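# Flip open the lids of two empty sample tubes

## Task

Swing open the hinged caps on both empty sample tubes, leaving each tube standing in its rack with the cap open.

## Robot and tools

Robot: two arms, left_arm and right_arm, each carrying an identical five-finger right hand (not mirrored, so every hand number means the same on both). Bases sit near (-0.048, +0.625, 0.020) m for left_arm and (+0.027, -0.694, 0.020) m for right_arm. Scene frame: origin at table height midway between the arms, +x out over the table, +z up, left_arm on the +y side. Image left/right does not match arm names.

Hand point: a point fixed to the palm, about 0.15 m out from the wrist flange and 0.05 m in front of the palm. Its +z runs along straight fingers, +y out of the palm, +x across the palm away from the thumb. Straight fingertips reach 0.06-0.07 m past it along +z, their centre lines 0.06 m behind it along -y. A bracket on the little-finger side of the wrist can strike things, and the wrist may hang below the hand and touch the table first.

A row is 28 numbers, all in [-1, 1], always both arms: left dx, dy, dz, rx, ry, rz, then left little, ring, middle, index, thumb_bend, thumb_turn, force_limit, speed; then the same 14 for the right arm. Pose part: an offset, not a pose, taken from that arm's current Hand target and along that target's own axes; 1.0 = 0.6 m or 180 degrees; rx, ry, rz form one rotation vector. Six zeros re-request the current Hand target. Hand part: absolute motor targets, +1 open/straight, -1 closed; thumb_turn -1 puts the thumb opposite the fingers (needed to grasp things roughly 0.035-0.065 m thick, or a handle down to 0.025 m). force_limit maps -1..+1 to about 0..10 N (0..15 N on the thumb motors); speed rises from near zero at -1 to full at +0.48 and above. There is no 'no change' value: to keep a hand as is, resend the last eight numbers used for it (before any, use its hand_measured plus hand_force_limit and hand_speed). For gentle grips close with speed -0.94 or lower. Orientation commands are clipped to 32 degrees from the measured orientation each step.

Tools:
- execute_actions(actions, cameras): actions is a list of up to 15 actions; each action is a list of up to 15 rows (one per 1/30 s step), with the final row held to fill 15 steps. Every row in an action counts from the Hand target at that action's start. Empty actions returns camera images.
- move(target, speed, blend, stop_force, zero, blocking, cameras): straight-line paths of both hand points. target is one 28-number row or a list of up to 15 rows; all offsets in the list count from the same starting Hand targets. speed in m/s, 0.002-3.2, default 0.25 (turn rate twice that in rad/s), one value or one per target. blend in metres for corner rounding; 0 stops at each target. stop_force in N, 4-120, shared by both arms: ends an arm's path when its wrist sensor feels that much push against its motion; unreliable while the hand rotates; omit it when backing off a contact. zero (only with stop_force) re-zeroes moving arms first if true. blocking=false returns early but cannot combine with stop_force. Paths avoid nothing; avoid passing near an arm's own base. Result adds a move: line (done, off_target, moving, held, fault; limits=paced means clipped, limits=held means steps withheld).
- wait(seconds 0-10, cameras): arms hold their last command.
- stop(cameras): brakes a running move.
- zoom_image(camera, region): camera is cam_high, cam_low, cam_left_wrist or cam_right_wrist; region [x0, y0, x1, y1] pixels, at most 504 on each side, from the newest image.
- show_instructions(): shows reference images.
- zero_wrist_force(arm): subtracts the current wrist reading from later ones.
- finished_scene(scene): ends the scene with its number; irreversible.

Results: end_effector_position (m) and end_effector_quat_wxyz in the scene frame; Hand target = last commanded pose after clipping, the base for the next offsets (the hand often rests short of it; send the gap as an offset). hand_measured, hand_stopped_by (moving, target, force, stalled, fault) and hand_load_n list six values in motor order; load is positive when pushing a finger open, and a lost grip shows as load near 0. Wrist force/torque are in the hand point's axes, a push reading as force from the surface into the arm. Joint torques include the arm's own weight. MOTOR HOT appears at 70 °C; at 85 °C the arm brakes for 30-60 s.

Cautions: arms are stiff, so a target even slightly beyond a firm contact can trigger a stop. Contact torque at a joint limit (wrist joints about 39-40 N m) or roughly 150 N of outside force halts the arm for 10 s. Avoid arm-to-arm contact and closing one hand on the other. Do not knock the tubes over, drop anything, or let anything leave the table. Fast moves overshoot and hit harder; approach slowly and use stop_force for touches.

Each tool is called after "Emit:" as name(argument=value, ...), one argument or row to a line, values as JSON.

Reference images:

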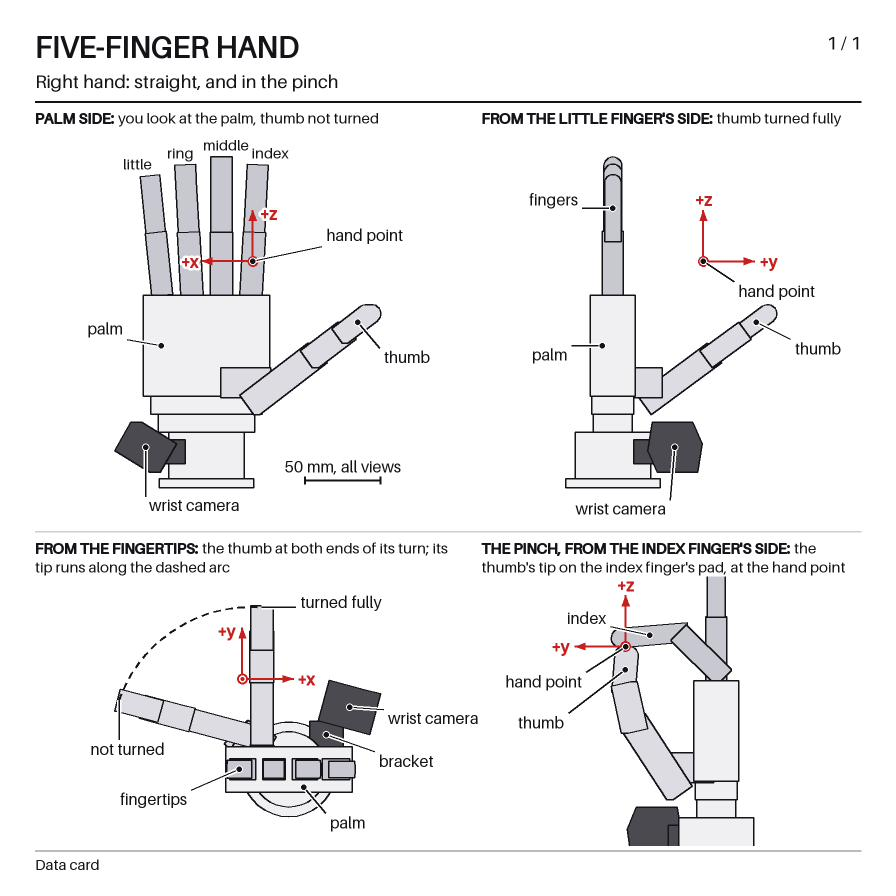

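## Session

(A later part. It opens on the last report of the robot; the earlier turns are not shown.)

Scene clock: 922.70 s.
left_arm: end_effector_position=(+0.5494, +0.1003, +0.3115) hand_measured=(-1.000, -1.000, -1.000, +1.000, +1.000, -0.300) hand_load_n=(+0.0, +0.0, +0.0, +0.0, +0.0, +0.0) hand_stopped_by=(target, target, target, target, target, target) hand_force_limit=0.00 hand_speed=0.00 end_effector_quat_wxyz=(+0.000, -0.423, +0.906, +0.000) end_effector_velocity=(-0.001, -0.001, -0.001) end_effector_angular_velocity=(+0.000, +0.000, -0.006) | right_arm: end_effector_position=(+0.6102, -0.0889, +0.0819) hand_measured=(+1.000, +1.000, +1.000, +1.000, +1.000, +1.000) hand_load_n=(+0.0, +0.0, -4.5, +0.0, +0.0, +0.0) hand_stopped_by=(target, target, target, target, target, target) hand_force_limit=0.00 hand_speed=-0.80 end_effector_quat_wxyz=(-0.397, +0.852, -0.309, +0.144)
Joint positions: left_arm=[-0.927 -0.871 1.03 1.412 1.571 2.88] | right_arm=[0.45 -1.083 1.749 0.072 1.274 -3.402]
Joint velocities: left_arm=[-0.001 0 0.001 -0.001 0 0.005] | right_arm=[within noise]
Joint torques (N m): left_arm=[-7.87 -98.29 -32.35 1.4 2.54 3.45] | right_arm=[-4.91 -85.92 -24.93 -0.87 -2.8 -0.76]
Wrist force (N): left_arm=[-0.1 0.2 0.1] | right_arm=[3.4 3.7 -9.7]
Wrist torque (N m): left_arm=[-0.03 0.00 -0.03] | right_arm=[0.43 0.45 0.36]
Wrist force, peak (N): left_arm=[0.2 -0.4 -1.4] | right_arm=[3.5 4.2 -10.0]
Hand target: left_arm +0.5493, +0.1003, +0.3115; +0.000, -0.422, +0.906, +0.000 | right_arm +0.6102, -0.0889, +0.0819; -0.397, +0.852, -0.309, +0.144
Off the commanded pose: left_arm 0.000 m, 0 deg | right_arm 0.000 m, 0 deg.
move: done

Emit:
move(
  target=[-0.0067,-0.0272,0.1858,0.2778,0,0,-1,-1,-1,1,1,-0.3,0,0,0,0,0,0,0,0,1,1,1,1,1,1,0,-0.8],
  speed=0.25,
  cameras=["cam_low","cam_high","cam_left_wrist"],
)

Scene clock: 932.37 s.
left_arm: end_effector_position=(+0.5643, +0.0929, +0.2001) hand_measured=(-1.000, -1.000, -1.000, +1.000, +1.000, -0.300) hand_load_n=(+0.0, +0.0, +0.0, +0.0, +0.0, +0.0) hand_stopped_by=(target, target, target, target, target, target) hand_force_limit=0.00 hand_speed=0.00 end_effector_quat_wxyz=(+0.178, -0.383, +0.822, -0.383) | right_arm: end_effector_position=(+0.6102, -0.0889, +0.0819) hand_measured=(+1.000, +1.000, +1.000, +1.000, +1.000, +1.000) hand_load_n=(+0.0, +0.0, -4.5, -0.5, +0.0, +0.0) hand_stopped_by=(target, target, target, target, target, target) hand_force_limit=0.00 hand_speed=-0.80 end_effector_quat_wxyz=(-0.397, +0.852, -0.309, +0.144)
Joint positions: left_arm=[-1.007 -1.238 1.734 0.233 1.312 2.917] | right_arm=[0.45 -1.083 1.749 0.072 1.274 -3.402]
Joint torques (N m): left_arm=[-8.31 -70.52 -28.62 -1.06 -3.67 3.05] | right_arm=[-4.98 -85.78 -26.13 -0.96 -2.76 -0.54]
Wrist force (N): left_arm=[0.1 0.4 -0.7] | right_arm=[3.4 3.6 -9.6]
Wrist torque (N m): left_arm=[0.11 0.10 0.19] | right_arm=[0.43 0.47 0.35]
Wrist force, peak (N): left_arm=[-0.2 1.3 -0.5] | right_arm=[3.6 3.8 -10.1]
Hand target: left_arm +0.5644, +0.0929, +0.2000; +0.178, -0.383, +0.822, -0.383 | right_arm +0.6102, -0.0889, +0.0819; -0.397, +0.852, -0.309, +0.144
Off the commanded pose: left_arm 0.000 m, 0 deg | right_arm 0.000 m, 0 deg.
move: done
camera_calibration:
cam_left_wrist: T_world_to_cam=[[-0.620751, 0.16229, -0.767027, 0.492567], [0.113925, 0.986629, 0.116554, -0.17658], [0.775686, -0.0150328, -0.63094, -0.194707], [0, 0, 0, 1]] pos_world=[0.47691, 0.0913536, 0.275545]
Images, in order (width x height): cam_high 896x504, cam_low 896x504, cam_left_wrist 896x504.

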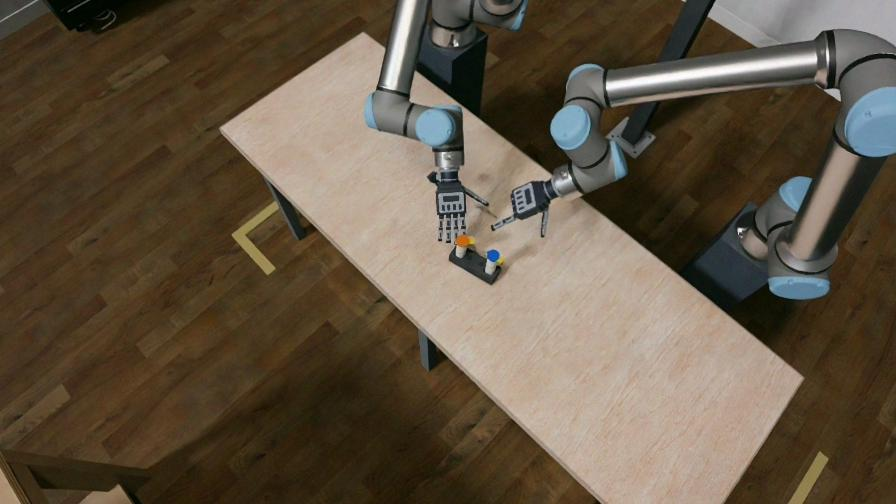

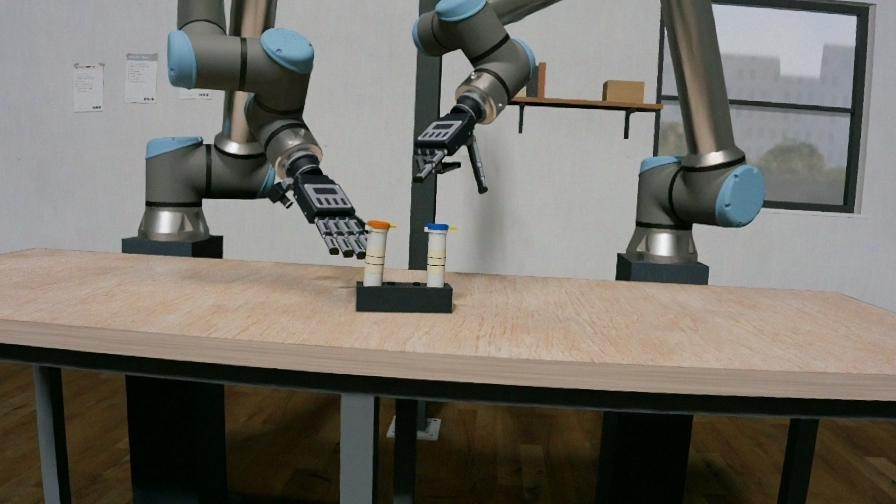

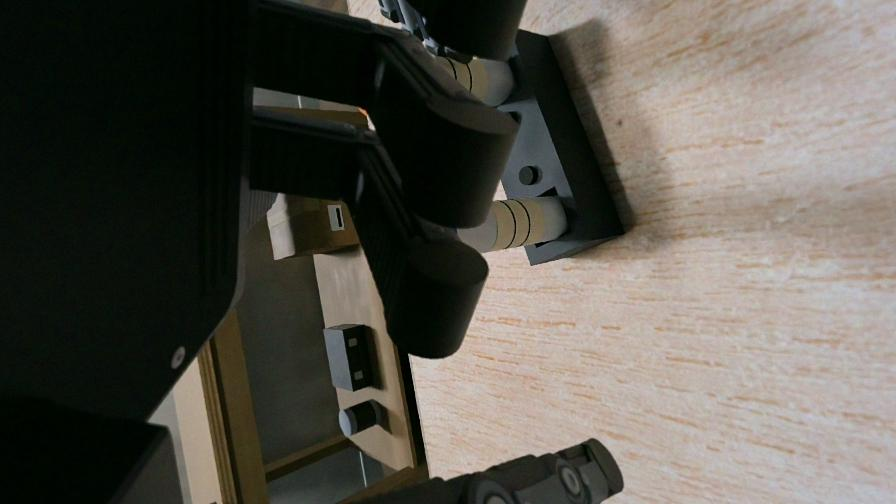

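Emit:
zoom_image(
  camera="cam_high",
  region=[430, 180, 570, 290],
)

Emit:
zoom_image(
  camera="cam_low",
  region=[340, 100, 500, 300],
)

Scaled by 3.600 from the camera's 896x504 image, which has a finer 1280x720 frame.

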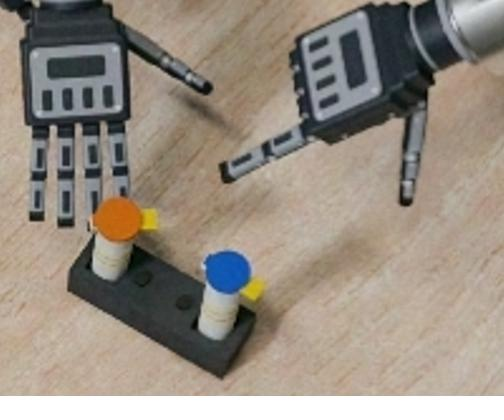

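Scaled by 2.520 from the camera's 896x504 image, which has a finer 1280x720 frame.

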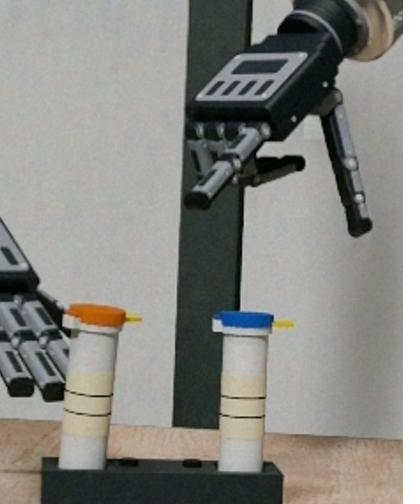

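Emit:
move(
  target=[0.0038,0.0822,0.1287,0,0,0,-1,-1,-1,1,1,-0.3,0,0,0,0,0,0,0,0,1,1,1,1,1,1,0,-0.8],
  speed=0.12,
  cameras=["cam_low","cam_high"],
)

Emit:
zoom_image(
  camera="cam_high",
  region=[430, 200, 530, 290],
)

Emit:
zoom_image(
  camera="cam_low",
  region=[340, 180, 470, 300],
)

Scene clock: 960.30 s.
left_arm: end_effector_position=(+0.5838, +0.0737, +0.1129) hand_measured=(-1.000, -1.000, -1.000, +1.000, +1.000, -0.300) hand_load_n=(+0.0, +0.0, +0.0, +0.0, +0.0, -0.5) hand_stopped_by=(target, target, target, target, target, target) hand_force_limit=0.00 hand_speed=0.00 end_effector_quat_wxyz=(+0.178, -0.383, +0.822, -0.383) | right_arm: end_effector_position=(+0.6102, -0.0889, +0.0819) hand_measured=(+1.000, +1.000, +1.000, +1.000, +1.000, +1.000) hand_load_n=(+0.0, +0.0, -4.0, +0.0, +0.0, +0.0) hand_stopped_by=(target, target, target, target, target, target) hand_force_limit=0.00 hand_speed=-0.80 end_effector_quat_wxyz=(-0.397, +0.852, -0.309, +0.144)
Joint positions: left_arm=[-0.996 -1.122 1.742 0.107 1.32 2.925] | right_arm=[0.45 -1.083 1.749 0.072 1.274 -3.402]
Joint torques (N m): left_arm=[9.55 -57.68 -40.11 -1.03 2.52 2.92] | right_arm=[-5.29 -86.16 -26.08 -0.89 -2.87 -0.66]
Wrist force (N): left_arm=[-0.1 0.5 -0.3] | right_arm=[3.0 3.8 -9.6]
Wrist torque (N m): left_arm=[0.11 0.11 0.16] | right_arm=[0.45 0.52 0.33]
Wrist force, peak (N): left_arm=[-0.2 0.3 -1.3] | right_arm=[3.7 3.7 -10.0]
Hand target: left_arm +0.5839, +0.0736, +0.1126; +0.178, -0.383, +0.822, -0.383 | right_arm +0.6102, -0.0889, +0.0819; -0.397, +0.852, -0.309, +0.144
Off the commanded pose: left_arm 0.000 m, 0 deg | right_arm 0.000 m, 0 deg.
move: done
Images, in order (width x height): cam_high 896x504, cam_low 896x504.

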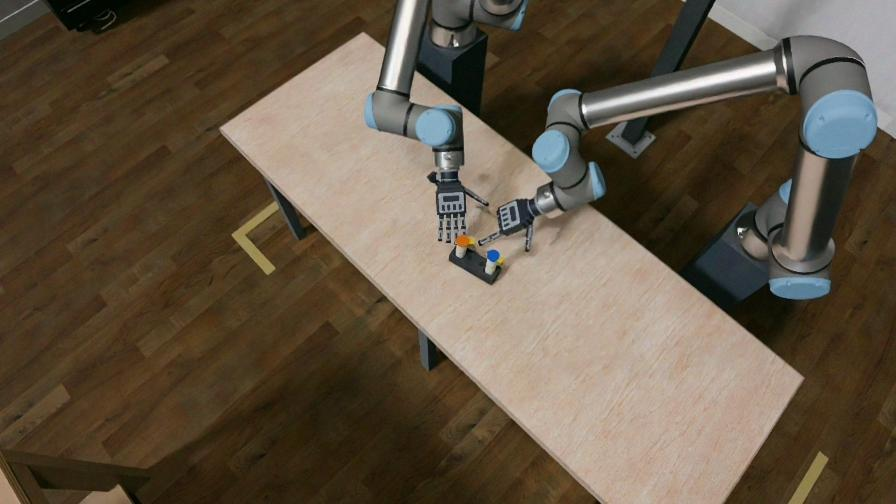

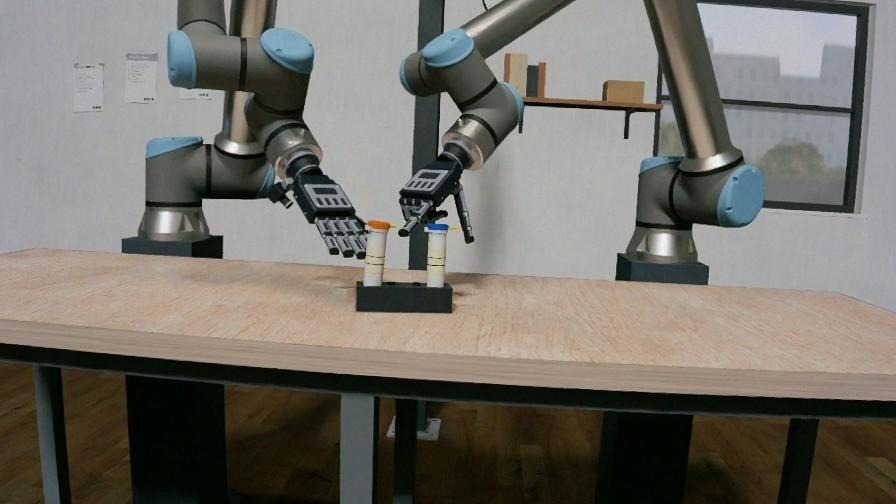

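Scaled by 5.040 from the camera's 896x504 image, which has a finer 1280x720 frame.

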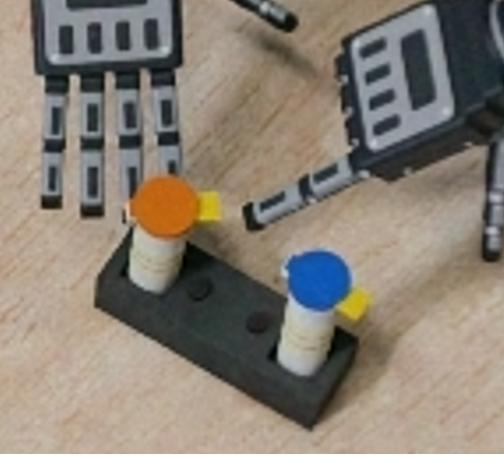

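Scaled by 3.877 from the camera's 896x504 image, which has a finer 1280x720 frame.

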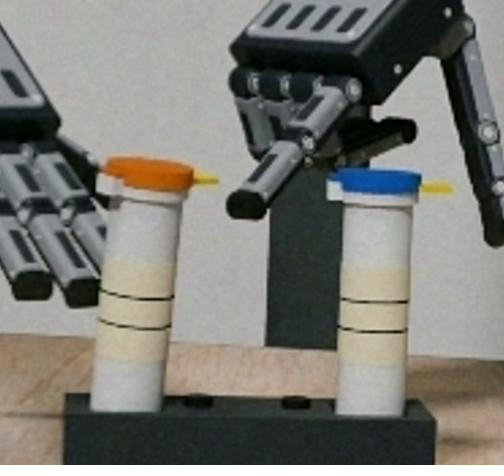

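Emit:
move(
  target=[
    [0.0067,0.0038,0.0032,0,0,0,-1,-1,-1,1,1,-0.3,0,0,0,0,0,0,0,0,1,1,1,1,1,1,0,-0.8],
    [0.0067,-0.0192,0.0306,0,0,0,-1,-1,-1,1,1,-0.3,0,0,0,0,0,0,0,0,1,1,1,1,1,1,0,-0.8],
  ],
  speed=[0.03,0.015],
  stop_force=4,
  cameras=["cam_low","cam_high"],
)

Emit:
zoom_image(
  camera="cam_high",
  region=[430, 200, 530, 290],
)

Emit:
zoom_image(
  camera="cam_low",
  region=[340, 180, 470, 300],
)

Scene clock: 997.23 s.
left_arm: end_effector_position=(+0.5977, +0.0567, +0.1096) hand_measured=(-1.000, -1.000, -1.000, +1.000, +1.000, -0.300) hand_load_n=(+0.0, +0.0, +0.0, +0.0, +0.0, +0.0) hand_stopped_by=(target, target, target, target, target, target) hand_force_limit=0.00 hand_speed=0.00 end_effector_quat_wxyz=(+0.178, -0.383, +0.822, -0.383) | right_arm: end_effector_position=(+0.6102, -0.0889, +0.0819) hand_measured=(+1.000, +1.000, +1.000, +1.000, +1.000, +1.000) hand_load_n=(+0.0, +0.0, -4.0, +0.0, +0.0, +0.0) hand_stopped_by=(target, target, target, target, target, target) hand_force_limit=0.00 hand_speed=-0.80 end_effector_quat_wxyz=(-0.397, +0.852, -0.309, +0.144)
Joint positions: left_arm=[-0.991 -1.089 1.696 0.119 1.323 2.928] | right_arm=[0.45 -1.083 1.749 0.072 1.274 -3.402]
Joint torques (N m): left_arm=[10.96 -57.41 -40.74 5.12 2.7 2.77] | right_arm=[-4.86 -84.94 -26.59 -0.77 -2.89 -0.54]
Wrist force (N): left_arm=[-0.3 0.5 -0.4] | right_arm=[3.2 3.7 -9.8]
Wrist torque (N m): left_arm=[0.12 0.14 0.14] | right_arm=[0.45 0.49 0.34]
Wrist force, peak (N): left_arm=[0.0 1.0 -0.4] | right_arm=[3.4 3.8 -10.2]
Hand target: left_arm +0.5977, +0.0567, +0.1096; +0.178, -0.383, +0.822, -0.383 | right_arm +0.6102, -0.0889, +0.0819; -0.397, +0.852, -0.309, +0.144
Off the commanded pose: left_arm 0.000 m, 0 deg | right_arm 0.000 m, 0 deg.
move: done
Images, in order (width x height): cam_high 896x504, cam_low 896x504.

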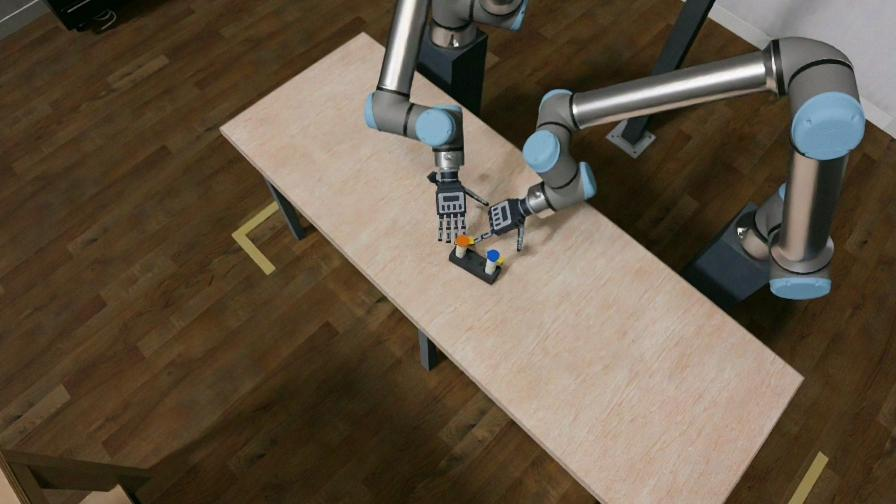

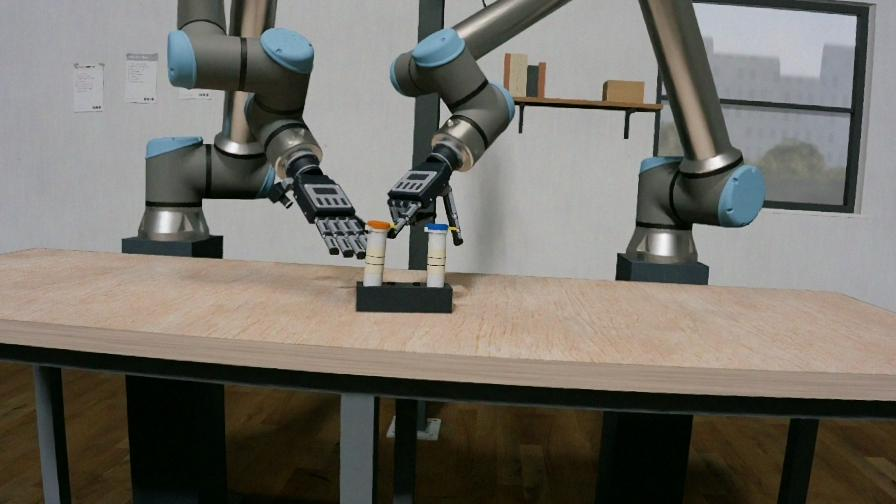

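Scaled by 5.040 from the camera's 896x504 image, which has a finer 1280x720 frame.

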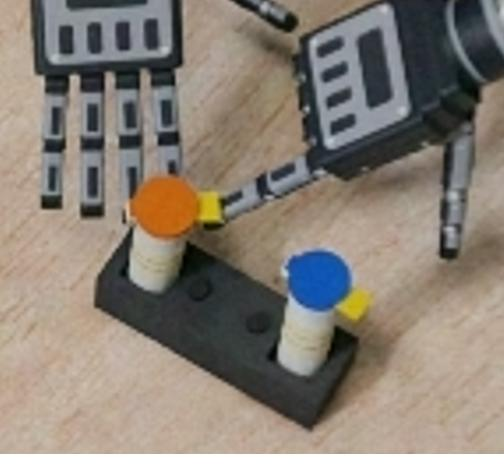

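Scaled by 3.877 from the camera's 896x504 image, which has a finer 1280x720 frame.

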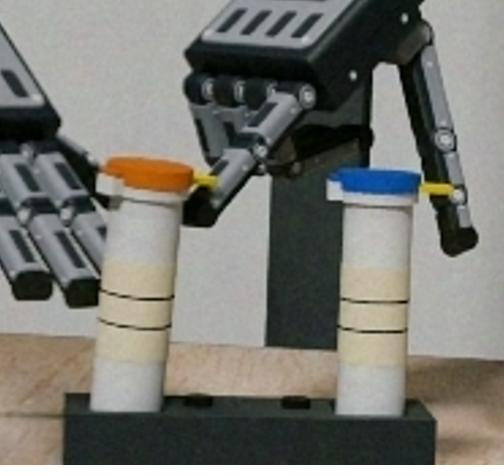

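Emit:
move(
  target=[0,-0.00766,-0.00643,0,0,0,-1,-1,-1,1,1,-0.3,0,0,0,0,0,0,0,0,1,1,1,1,1,1,0,-0.8],
  speed=0.01,
  stop_force=5,
  cameras=["cam_low","cam_high"],
)

Emit:
zoom_image(
  camera="cam_high",
  region=[430, 200, 530, 290],
)

Emit:
zoom_image(
  camera="cam_low",
  region=[340, 180, 470, 300],
)

Scene clock: 1008.07 s.
left_arm: end_effector_position=(+0.5977, +0.0567, +0.1156) hand_measured=(-1.000, -1.000, -1.000, +1.000, +1.000, -0.300) hand_load_n=(+0.0, +0.0, +0.0, -4.0, +0.0, +0.0) hand_stopped_by=(target, target, target, target, target, target) hand_force_limit=0.00 hand_speed=0.00 end_effector_quat_wxyz=(+0.178, -0.383, +0.822, -0.383) | right_arm: end_effector_position=(+0.6102, -0.0889, +0.0819) hand_measured=(+1.000, +1.000, +1.000, +1.000, +1.000, +1.000) hand_load_n=(+0.0, +0.0, -4.5, +0.0, +0.0, +0.0) hand_stopped_by=(target, target, target, target, target, target) hand_force_limit=0.00 hand_speed=-0.80 end_effector_quat_wxyz=(-0.397, +0.852, -0.309, +0.144)
Joint positions: left_arm=[-0.991 -1.094 1.692 0.128 1.323 2.928] | right_arm=[0.45 -1.083 1.749 0.072 1.274 -3.402]
Joint torques (N m): left_arm=[8.82 -83.16 -44.29 3.73 1.53 2.64] | right_arm=[-3.1 -85.4 -27.09 -0.89 -2.78 -0.6]
Wrist force (N): left_arm=[-1.2 4.2 -1.6] | right_arm=[4.4 3.5 -10.3]
Wrist torque (N m): left_arm=[0.00 0.10 0.06] | right_arm=[0.45 0.63 0.41]
Wrist force, peak (N): left_arm=[-0.5 4.9 0.9] | right_arm=[4.6 4.0 -10.3]
Hand target: left_arm +0.5977, +0.0567, +0.1156; +0.178, -0.383, +0.822, -0.383 | right_arm +0.6102, -0.0889, +0.0819; -0.397, +0.852, -0.309, +0.144
Off the commanded pose: left_arm 0.000 m, 0 deg | right_arm 0.000 m, 0 deg.
move: done
Images, in order (width x height): cam_high 896x504, cam_low 896x504.

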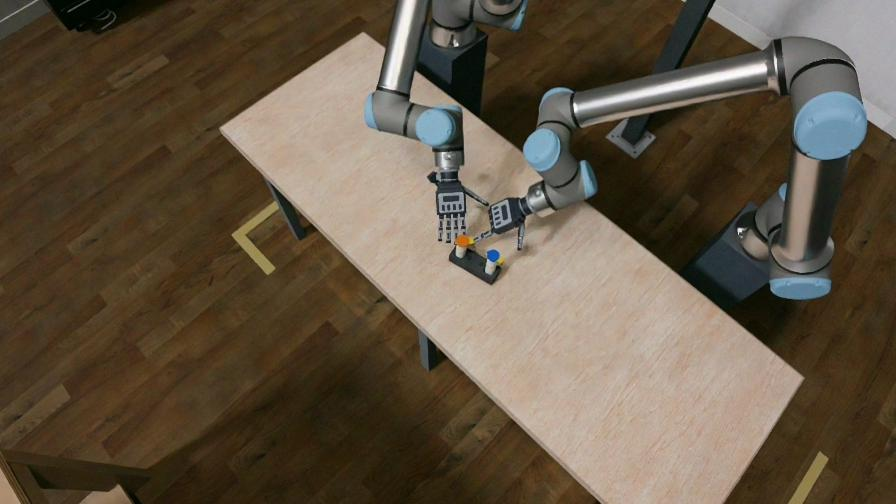

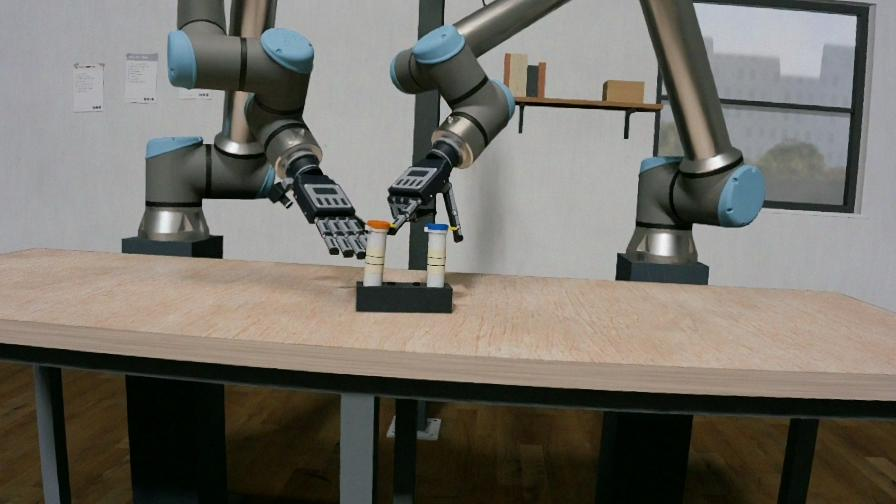

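Scaled by 5.040 from the camera's 896x504 image, which has a finer 1280x720 frame.

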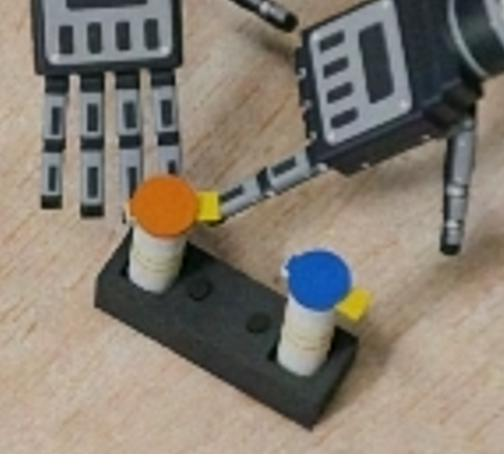

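Scaled by 3.877 from the camera's 896x504 image, which has a finer 1280x720 frame.

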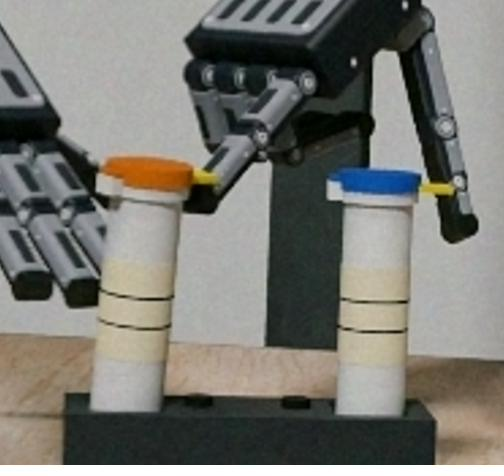

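Emit:
move(
  target=[0,-0.00766,-0.00643,0,0,0,-1,-1,-1,1,1,-0.3,0,0,0,0,0,0,0,0,1,1,1,1,1,1,0,-0.8],
  speed=0.006,
  stop_force=10,
  cameras=["cam_low","cam_high"],
)

Emit:
zoom_image(
  camera="cam_high",
  region=[430, 200, 530, 290],
)

Emit:
zoom_image(
  camera="cam_low",
  region=[340, 180, 470, 300],
)

Scene clock: 1019.83 s.
left_arm: end_effector_position=(+0.5977, +0.0567, +0.1216) hand_measured=(-1.000, -1.000, -1.000, +1.000, +1.000, -0.300) hand_load_n=(+0.0, +0.0, +0.0, +0.0, +0.0, +0.0) hand_stopped_by=(target, target, target, target, target, target) hand_force_limit=0.00 hand_speed=0.00 end_effector_quat_wxyz=(+0.178, -0.383, +0.822, -0.383) | right_arm: end_effector_position=(+0.6102, -0.0889, +0.0819) hand_measured=(+1.000, +1.000, +1.000, +1.000, +1.000, +1.000) hand_load_n=(+0.0, +0.0, -4.0, +0.0, +0.0, +0.0) hand_stopped_by=(target, target, target, target, target, target) hand_force_limit=0.00 hand_speed=-0.80 end_effector_quat_wxyz=(-0.397, +0.852, -0.309, +0.144)
Joint positions: left_arm=[-0.991 -1.1 1.688 0.137 1.323 2.928] | right_arm=[0.45 -1.083 1.749 0.072 1.274 -3.402]
Joint torques (N m): left_arm=[2.2 -80.89 -40.98 5.39 -2.69 1.04] | right_arm=[9.03 -85.01 -27.05 -1.11 -2.76 -0.67]
Wrist force (N): left_arm=[-0.4 0.6 -0.3] | right_arm=[3.6 3.5 -9.4]
Wrist torque (N m): left_arm=[0.12 0.15 0.14] | right_arm=[0.43 0.38 0.36]
Wrist force, peak (N): left_arm=[-1.4 4.8 -0.9] | right_arm=[4.8 3.5 -10.5]
Hand target: left_arm +0.5977, +0.0567, +0.1216; +0.178, -0.383, +0.822, -0.383 | right_arm +0.6102, -0.0889, +0.0819; -0.397, +0.852, -0.309, +0.144
Off the commanded pose: left_arm 0.000 m, 0 deg | right_arm 0.000 m, 0 deg.
move: done
Images, in order (width x height): cam_high 896x504, cam_low 896x504.

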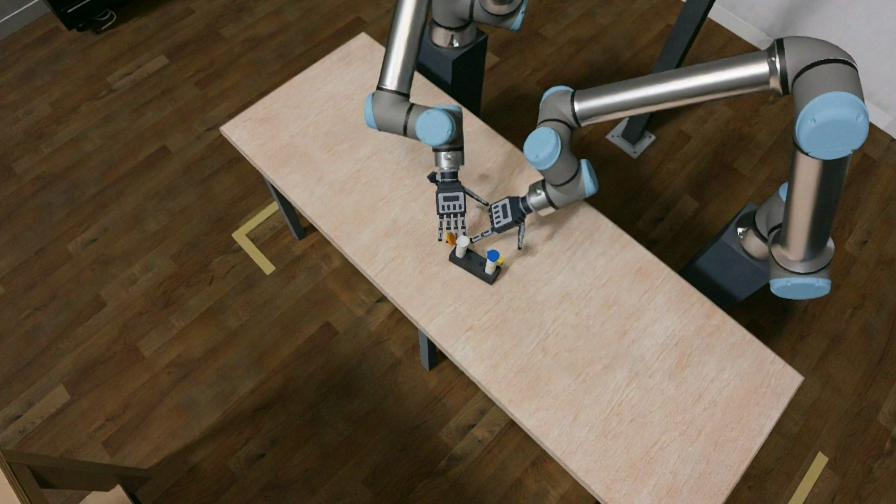

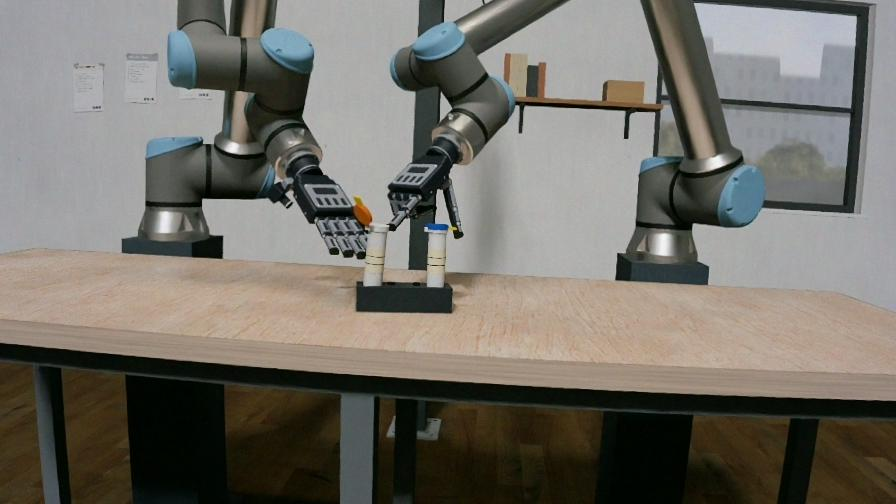

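Scaled by 5.040 from the camera's 896x504 image, which has a finer 1280x720 frame.

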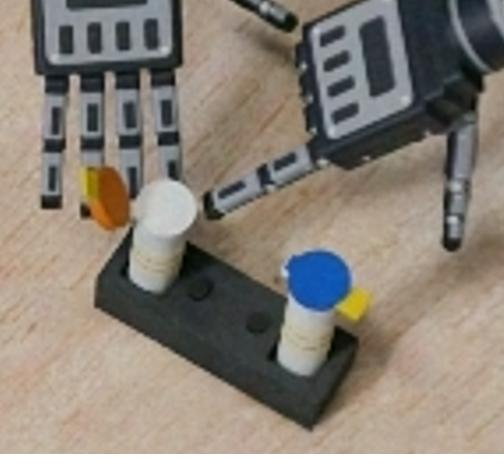

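Scaled by 3.877 from the camera's 896x504 image, which has a finer 1280x720 frame.

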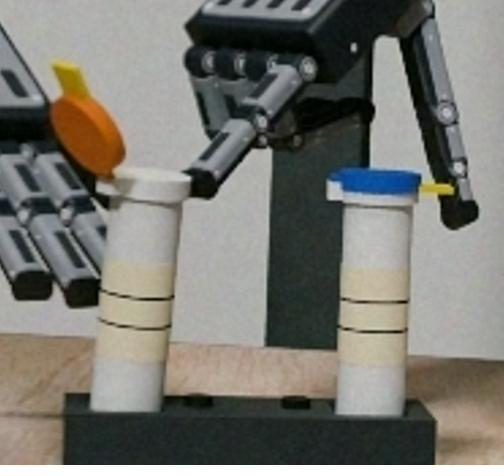

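Emit:
move(
  target=[
    [0,0,-0.15,0,0,0,-1,-1,-1,1,1,-0.3,0,0,0,0.0214,-0.0255,0,0,0,1,1,1,1,1,1,0,-0.8],
    [0,0,-0.15,0,0,0,-1,-1,-1,1,1,-0.3,0,0,0,0.0857,-0.1021,0,0,0,1,1,1,1,1,1,0,-0.8],
  ],
  speed=[0.04,0.1],
  cameras=["cam_low","cam_high","cam_right_wrist"],
)

Emit:
zoom_image(
  camera="cam_low",
  region=[340, 180, 470, 300],
)

Emit:
zoom_image(
  camera="cam_high",
  region=[430, 200, 530, 290],
)

Scene clock: 1046.40 s.
left_arm: end_effector_position=(+0.5450, +0.1010, +0.1795) hand_measured=(-1.000, -1.000, -1.000, +1.000, +1.000, -0.300) hand_load_n=(+0.0, +0.0, +0.0, +0.0, +0.0, +0.0) hand_stopped_by=(target, target, target, target, target, target) hand_force_limit=0.00 hand_speed=0.00 end_effector_quat_wxyz=(+0.178, -0.383, +0.822, -0.383) | right_arm: end_effector_position=(+0.5590, -0.1501, +0.0820) hand_measured=(+1.000, +1.000, +1.000, +1.000, +1.000, +1.000) hand_load_n=(+0.0, +0.0, +0.0, +0.0, +0.0, +0.0) hand_stopped_by=(target, target, target, target, target, target) hand_force_limit=0.00 hand_speed=-0.80 end_effector_quat_wxyz=(-0.397, +0.852, -0.309, +0.144)
Joint positions: left_arm=[-1.028 -1.249 1.792 0.189 1.296 2.903] | right_arm=[0.397 -1.187 1.916 0.02 1.236 -3.439]
Joint torques (N m): left_arm=[-7.81 -67.88 -28.24 5.32 -3.67 -3.35] | right_arm=[-9 -79.07 -20.13 -0.63 -2.52 -2.53]
Wrist force (N): left_arm=[-0.3 0.8 -0.5] | right_arm=[0.0 0.6 -1.1]
Wrist torque (N m): left_arm=[0.15 0.15 0.30] | right_arm=[0.24 0.14 0.27]
Wrist force, peak (N): left_arm=[-0.5 0.6 -0.9] | right_arm=[3.3 3.8 -9.9]
Hand target: left_arm +0.5450, +0.1010, +0.1795; +0.178, -0.383, +0.822, -0.383 | right_arm +0.5589, -0.1502, +0.0820; -0.397, +0.852, -0.309, +0.144
Off the commanded pose: left_arm 0.000 m, 0 deg | right_arm 0.000 m, 0 deg.
move: done
camera_calibration:
cam_right_wrist: T_world_to_cam=[[-0.232378, -0.671598, -0.703531, 0.0773047], [-0.970292, 0.109994, 0.215489, 0.541636], [-0.0673374, 0.732706, -0.677206, 0.315451], [0, 0, 0, 1]] pos_world=[0.56475, -0.238791, 0.151295]
Images, in order (width x height): cam_high 896x504, cam_low 896x504, cam_right_wrist 896x504.

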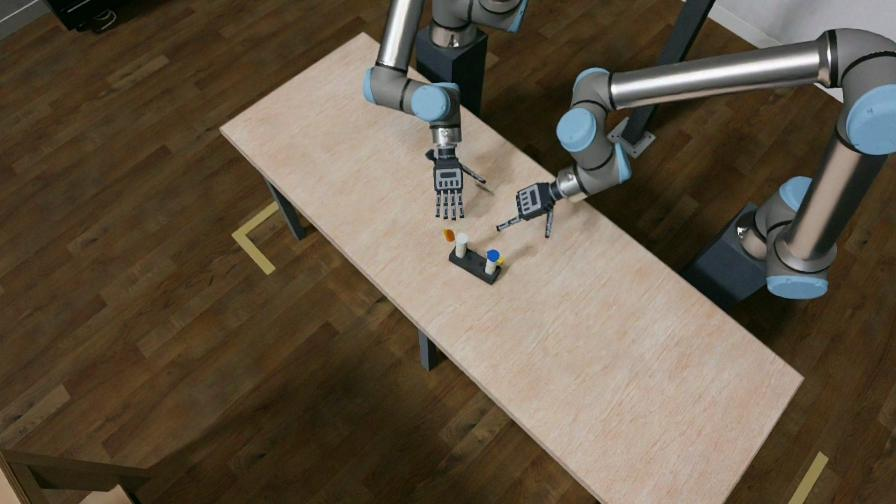

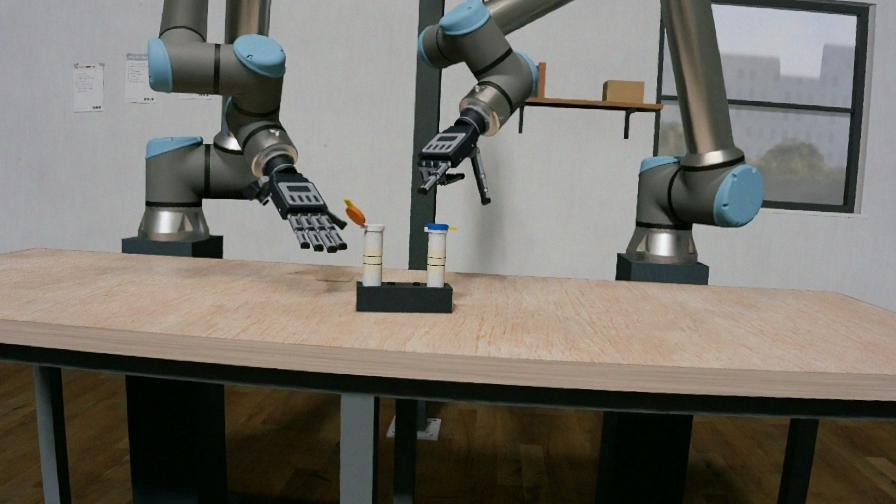

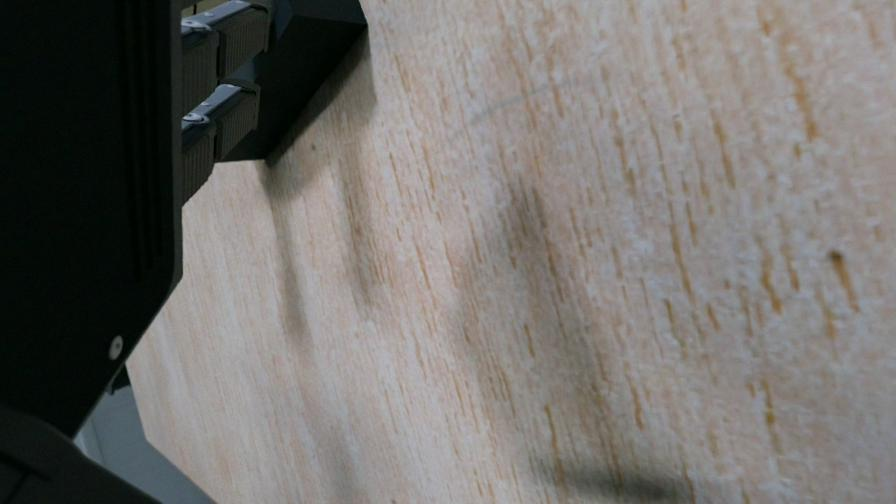

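Scaled by 3.877 from the camera's 896x504 image, which has a finer 1280x720 frame.

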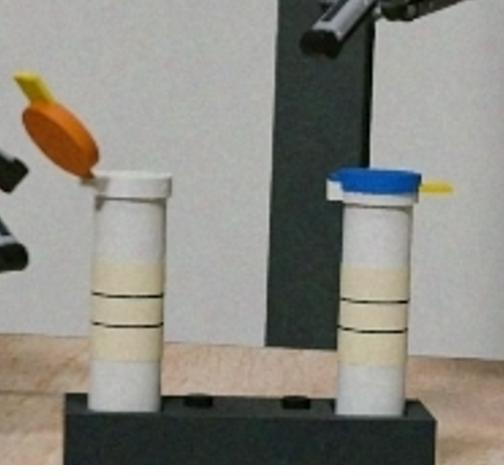

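Scaled by 5.040 from the camera's 896x504 image, which has a finer 1280x720 frame.

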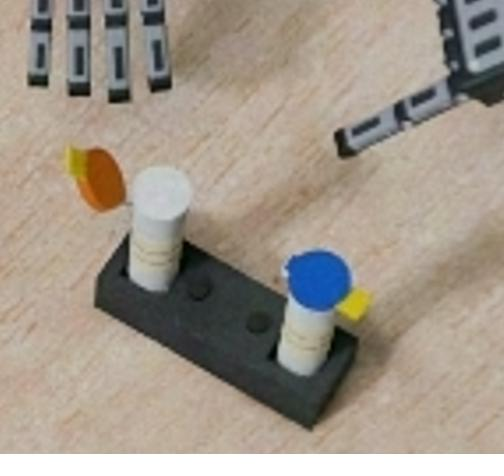

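Emit:
move(
  target=[-0.2272,-0.003,-0.0497,0,0.1404,0.1179,-1,-1,-1,1,1,-0.3,0,0,0,-0.1021,-0.0857,0,0,0,1,1,1,1,1,1,0,-0.8],
  speed=0.25,
)

Scene clock: 1074.20 s.
left_arm: end_effector_position=(+0.6160, +0.2193, +0.2001) hand_measured=(-1.000, -1.000, -1.000, +1.000, +1.000, -0.300) hand_load_n=(+0.0, +0.0, +0.0, +0.0, +0.5, +0.0) hand_stopped_by=(target, target, target, target, target, target) hand_force_limit=0.00 hand_speed=0.00 end_effector_quat_wxyz=(+0.062, -0.134, +0.897, -0.418) | right_arm: end_effector_position=(+0.5588, -0.1502, +0.1619) hand_measured=(+1.000, +1.000, +1.000, +1.000, +1.000, +1.000) hand_load_n=(+0.0, +0.0, +0.0, +0.5, +0.0, +0.0) hand_stopped_by=(target, target, target, target, target, target) hand_force_limit=0.00 hand_speed=-0.80 end_effector_quat_wxyz=(-0.397, +0.852, -0.309, +0.144)
Joint positions: left_arm=[-0.655 -1.237 1.742 0.284 2.009 3.546] | right_arm=[0.397 -1.271 1.862 0.159 1.236 -3.439]
Joint torques (N m): left_arm=[11.05 -44.48 -42.31 5.63 3.8 3.47] | right_arm=[-0.68 -75.56 -47.7 3.28 0.08 -2.05]
Wrist force (N): left_arm=[0.0 0.0 -0.4] | right_arm=[0.2 0.0 -0.9]
Wrist torque (N m): left_arm=[0.02 0.11 0.16] | right_arm=[0.14 0.11 0.26]
Wrist force, peak (N): left_arm=[-0.6 0.5 -1.5] | right_arm=[0.1 0.0 -1.6]
Hand target: left_arm +0.6160, +0.2193, +0.2001; +0.062, -0.134, +0.897, -0.418 | right_arm +0.5589, -0.1502, +0.1620; -0.397, +0.852, -0.309, +0.144
Off the commanded pose: left_arm 0.000 m, 0 deg | right_arm 0.000 m, 0 deg.
move: done

Emit:
move(
  target=[0,0,0,0,0,0,-1,-1,-1,1,1,-0.3,0,0,-0.2775,-0.1227,0.1462,0,0.1404,0.1179,1,1,1,1,1,1,0,-0.8],
  speed=0.2,
  cameras=["cam_low","cam_high","cam_right_wrist"],
)

Emit:
zoom_image(
  camera="cam_high",
  region=[430, 180, 570, 300],
)

Emit:
zoom_image(
  camera="cam_low",
  region=[320, 120, 520, 300],
)

Scene clock: 1088.90 s.
left_arm: end_effector_position=(+0.6160, +0.2193, +0.2001) hand_measured=(-1.000, -1.000, -1.000, +1.000, +1.000, -0.300) hand_load_n=(+0.0, +0.0, +0.0, +0.0, +0.0, +0.0) hand_stopped_by=(target, target, target, target, target, target) hand_force_limit=0.00 hand_speed=0.00 end_effector_quat_wxyz=(+0.062, -0.134, +0.897, -0.418) | right_arm: end_effector_position=(+0.5047, +0.0444, +0.1618) hand_measured=(+1.000, +1.000, +1.000, +1.000, +1.000, +1.000) hand_load_n=(+0.0, +0.0, +0.0, +0.0, +0.0, +0.0) hand_stopped_by=(target, target, target, target, target, target) hand_force_limit=0.00 hand_speed=-0.80 end_effector_quat_wxyz=(-0.340, +0.729, -0.538, +0.251)
Joint positions: left_arm=[-0.655 -1.237 1.742 0.285 2.009 3.546] | right_arm=[0.839 -1.062 1.556 0.291 1.999 -2.749]
Joint torques (N m): left_arm=[9.53 -47.77 -42.49 5.7 3.87 2.97] | right_arm=[11.17 -57.56 -49.24 3.64 2.87 2.78]
Wrist force (N): left_arm=[0.3 0.2 -0.2] | right_arm=[0.4 0.6 -0.8]
Wrist torque (N m): left_arm=[0.04 0.06 0.18] | right_arm=[0.17 0.06 0.16]
Wrist force, peak (N): left_arm=[0.3 0.7 -1.0] | right_arm=[-0.6 0.8 -1.2]
Hand target: left_arm +0.6160, +0.2193, +0.2001; +0.062, -0.134, +0.897, -0.418 | right_arm +0.5047, +0.0445, +0.1618; -0.340, +0.729, -0.539, +0.251
Off the commanded pose: left_arm 0.000 m, 0 deg | right_arm 0.000 m, 0 deg.
move: done
camera_calibration:
cam_right_wrist: T_world_to_cam=[[-0.560207, -0.436719, -0.703879, 0.406555], [-0.754155, 0.620403, 0.215294, 0.318527], [0.342665, 0.651442, -0.676907, 0.0199553], [0, 0, 0, 1]] pos_world=[0.461136, -0.0330645, 0.231097]
Images, in order (width x height): cam_high 896x504, cam_low 896x504, cam_right_wrist 896x504.

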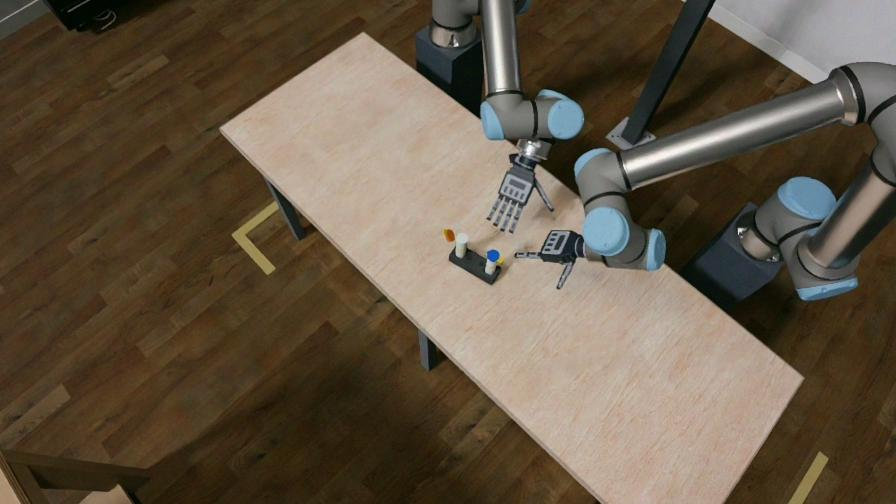

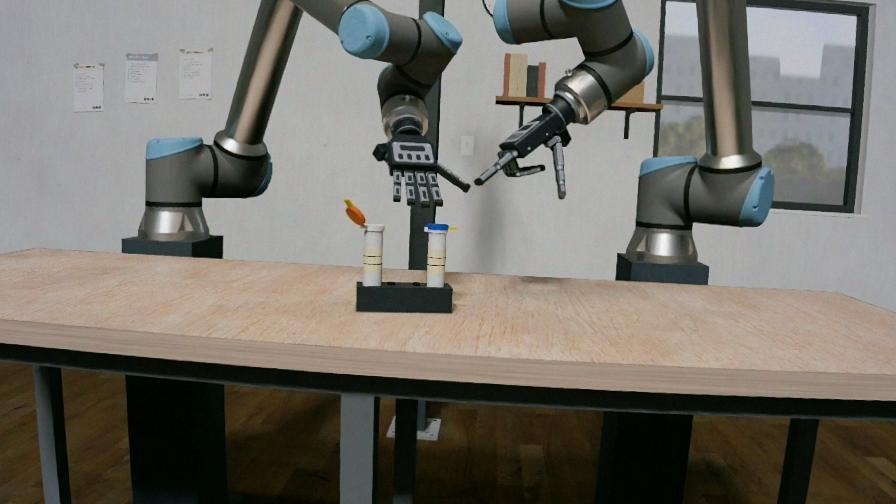

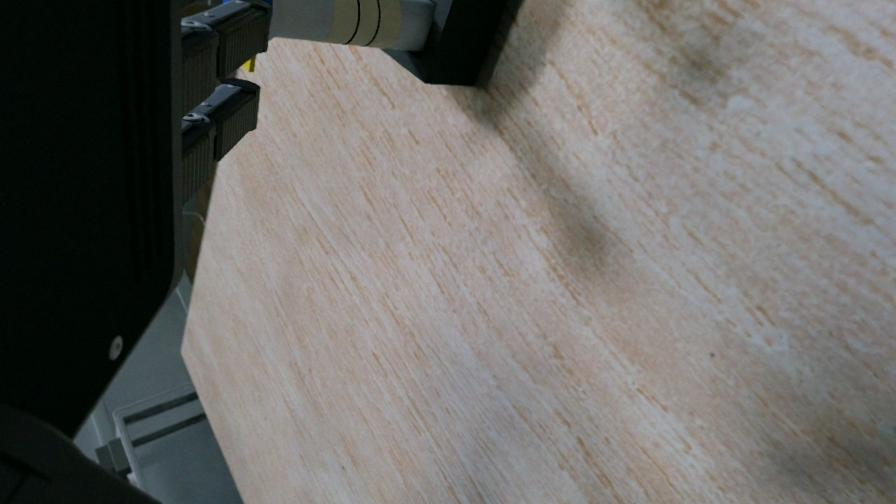

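Scaled by 3.600 from the camera's 896x504 image, which has a finer 1280x720 frame.

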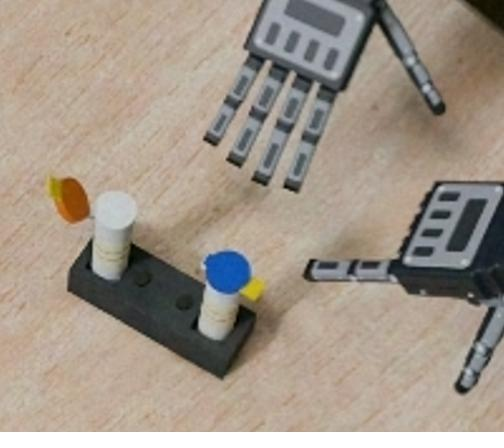

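Scaled by 2.520 from the camera's 896x504 image, which has a finer 1280x720 frame.

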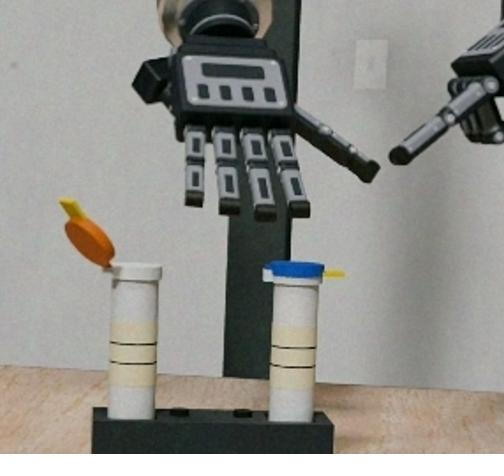

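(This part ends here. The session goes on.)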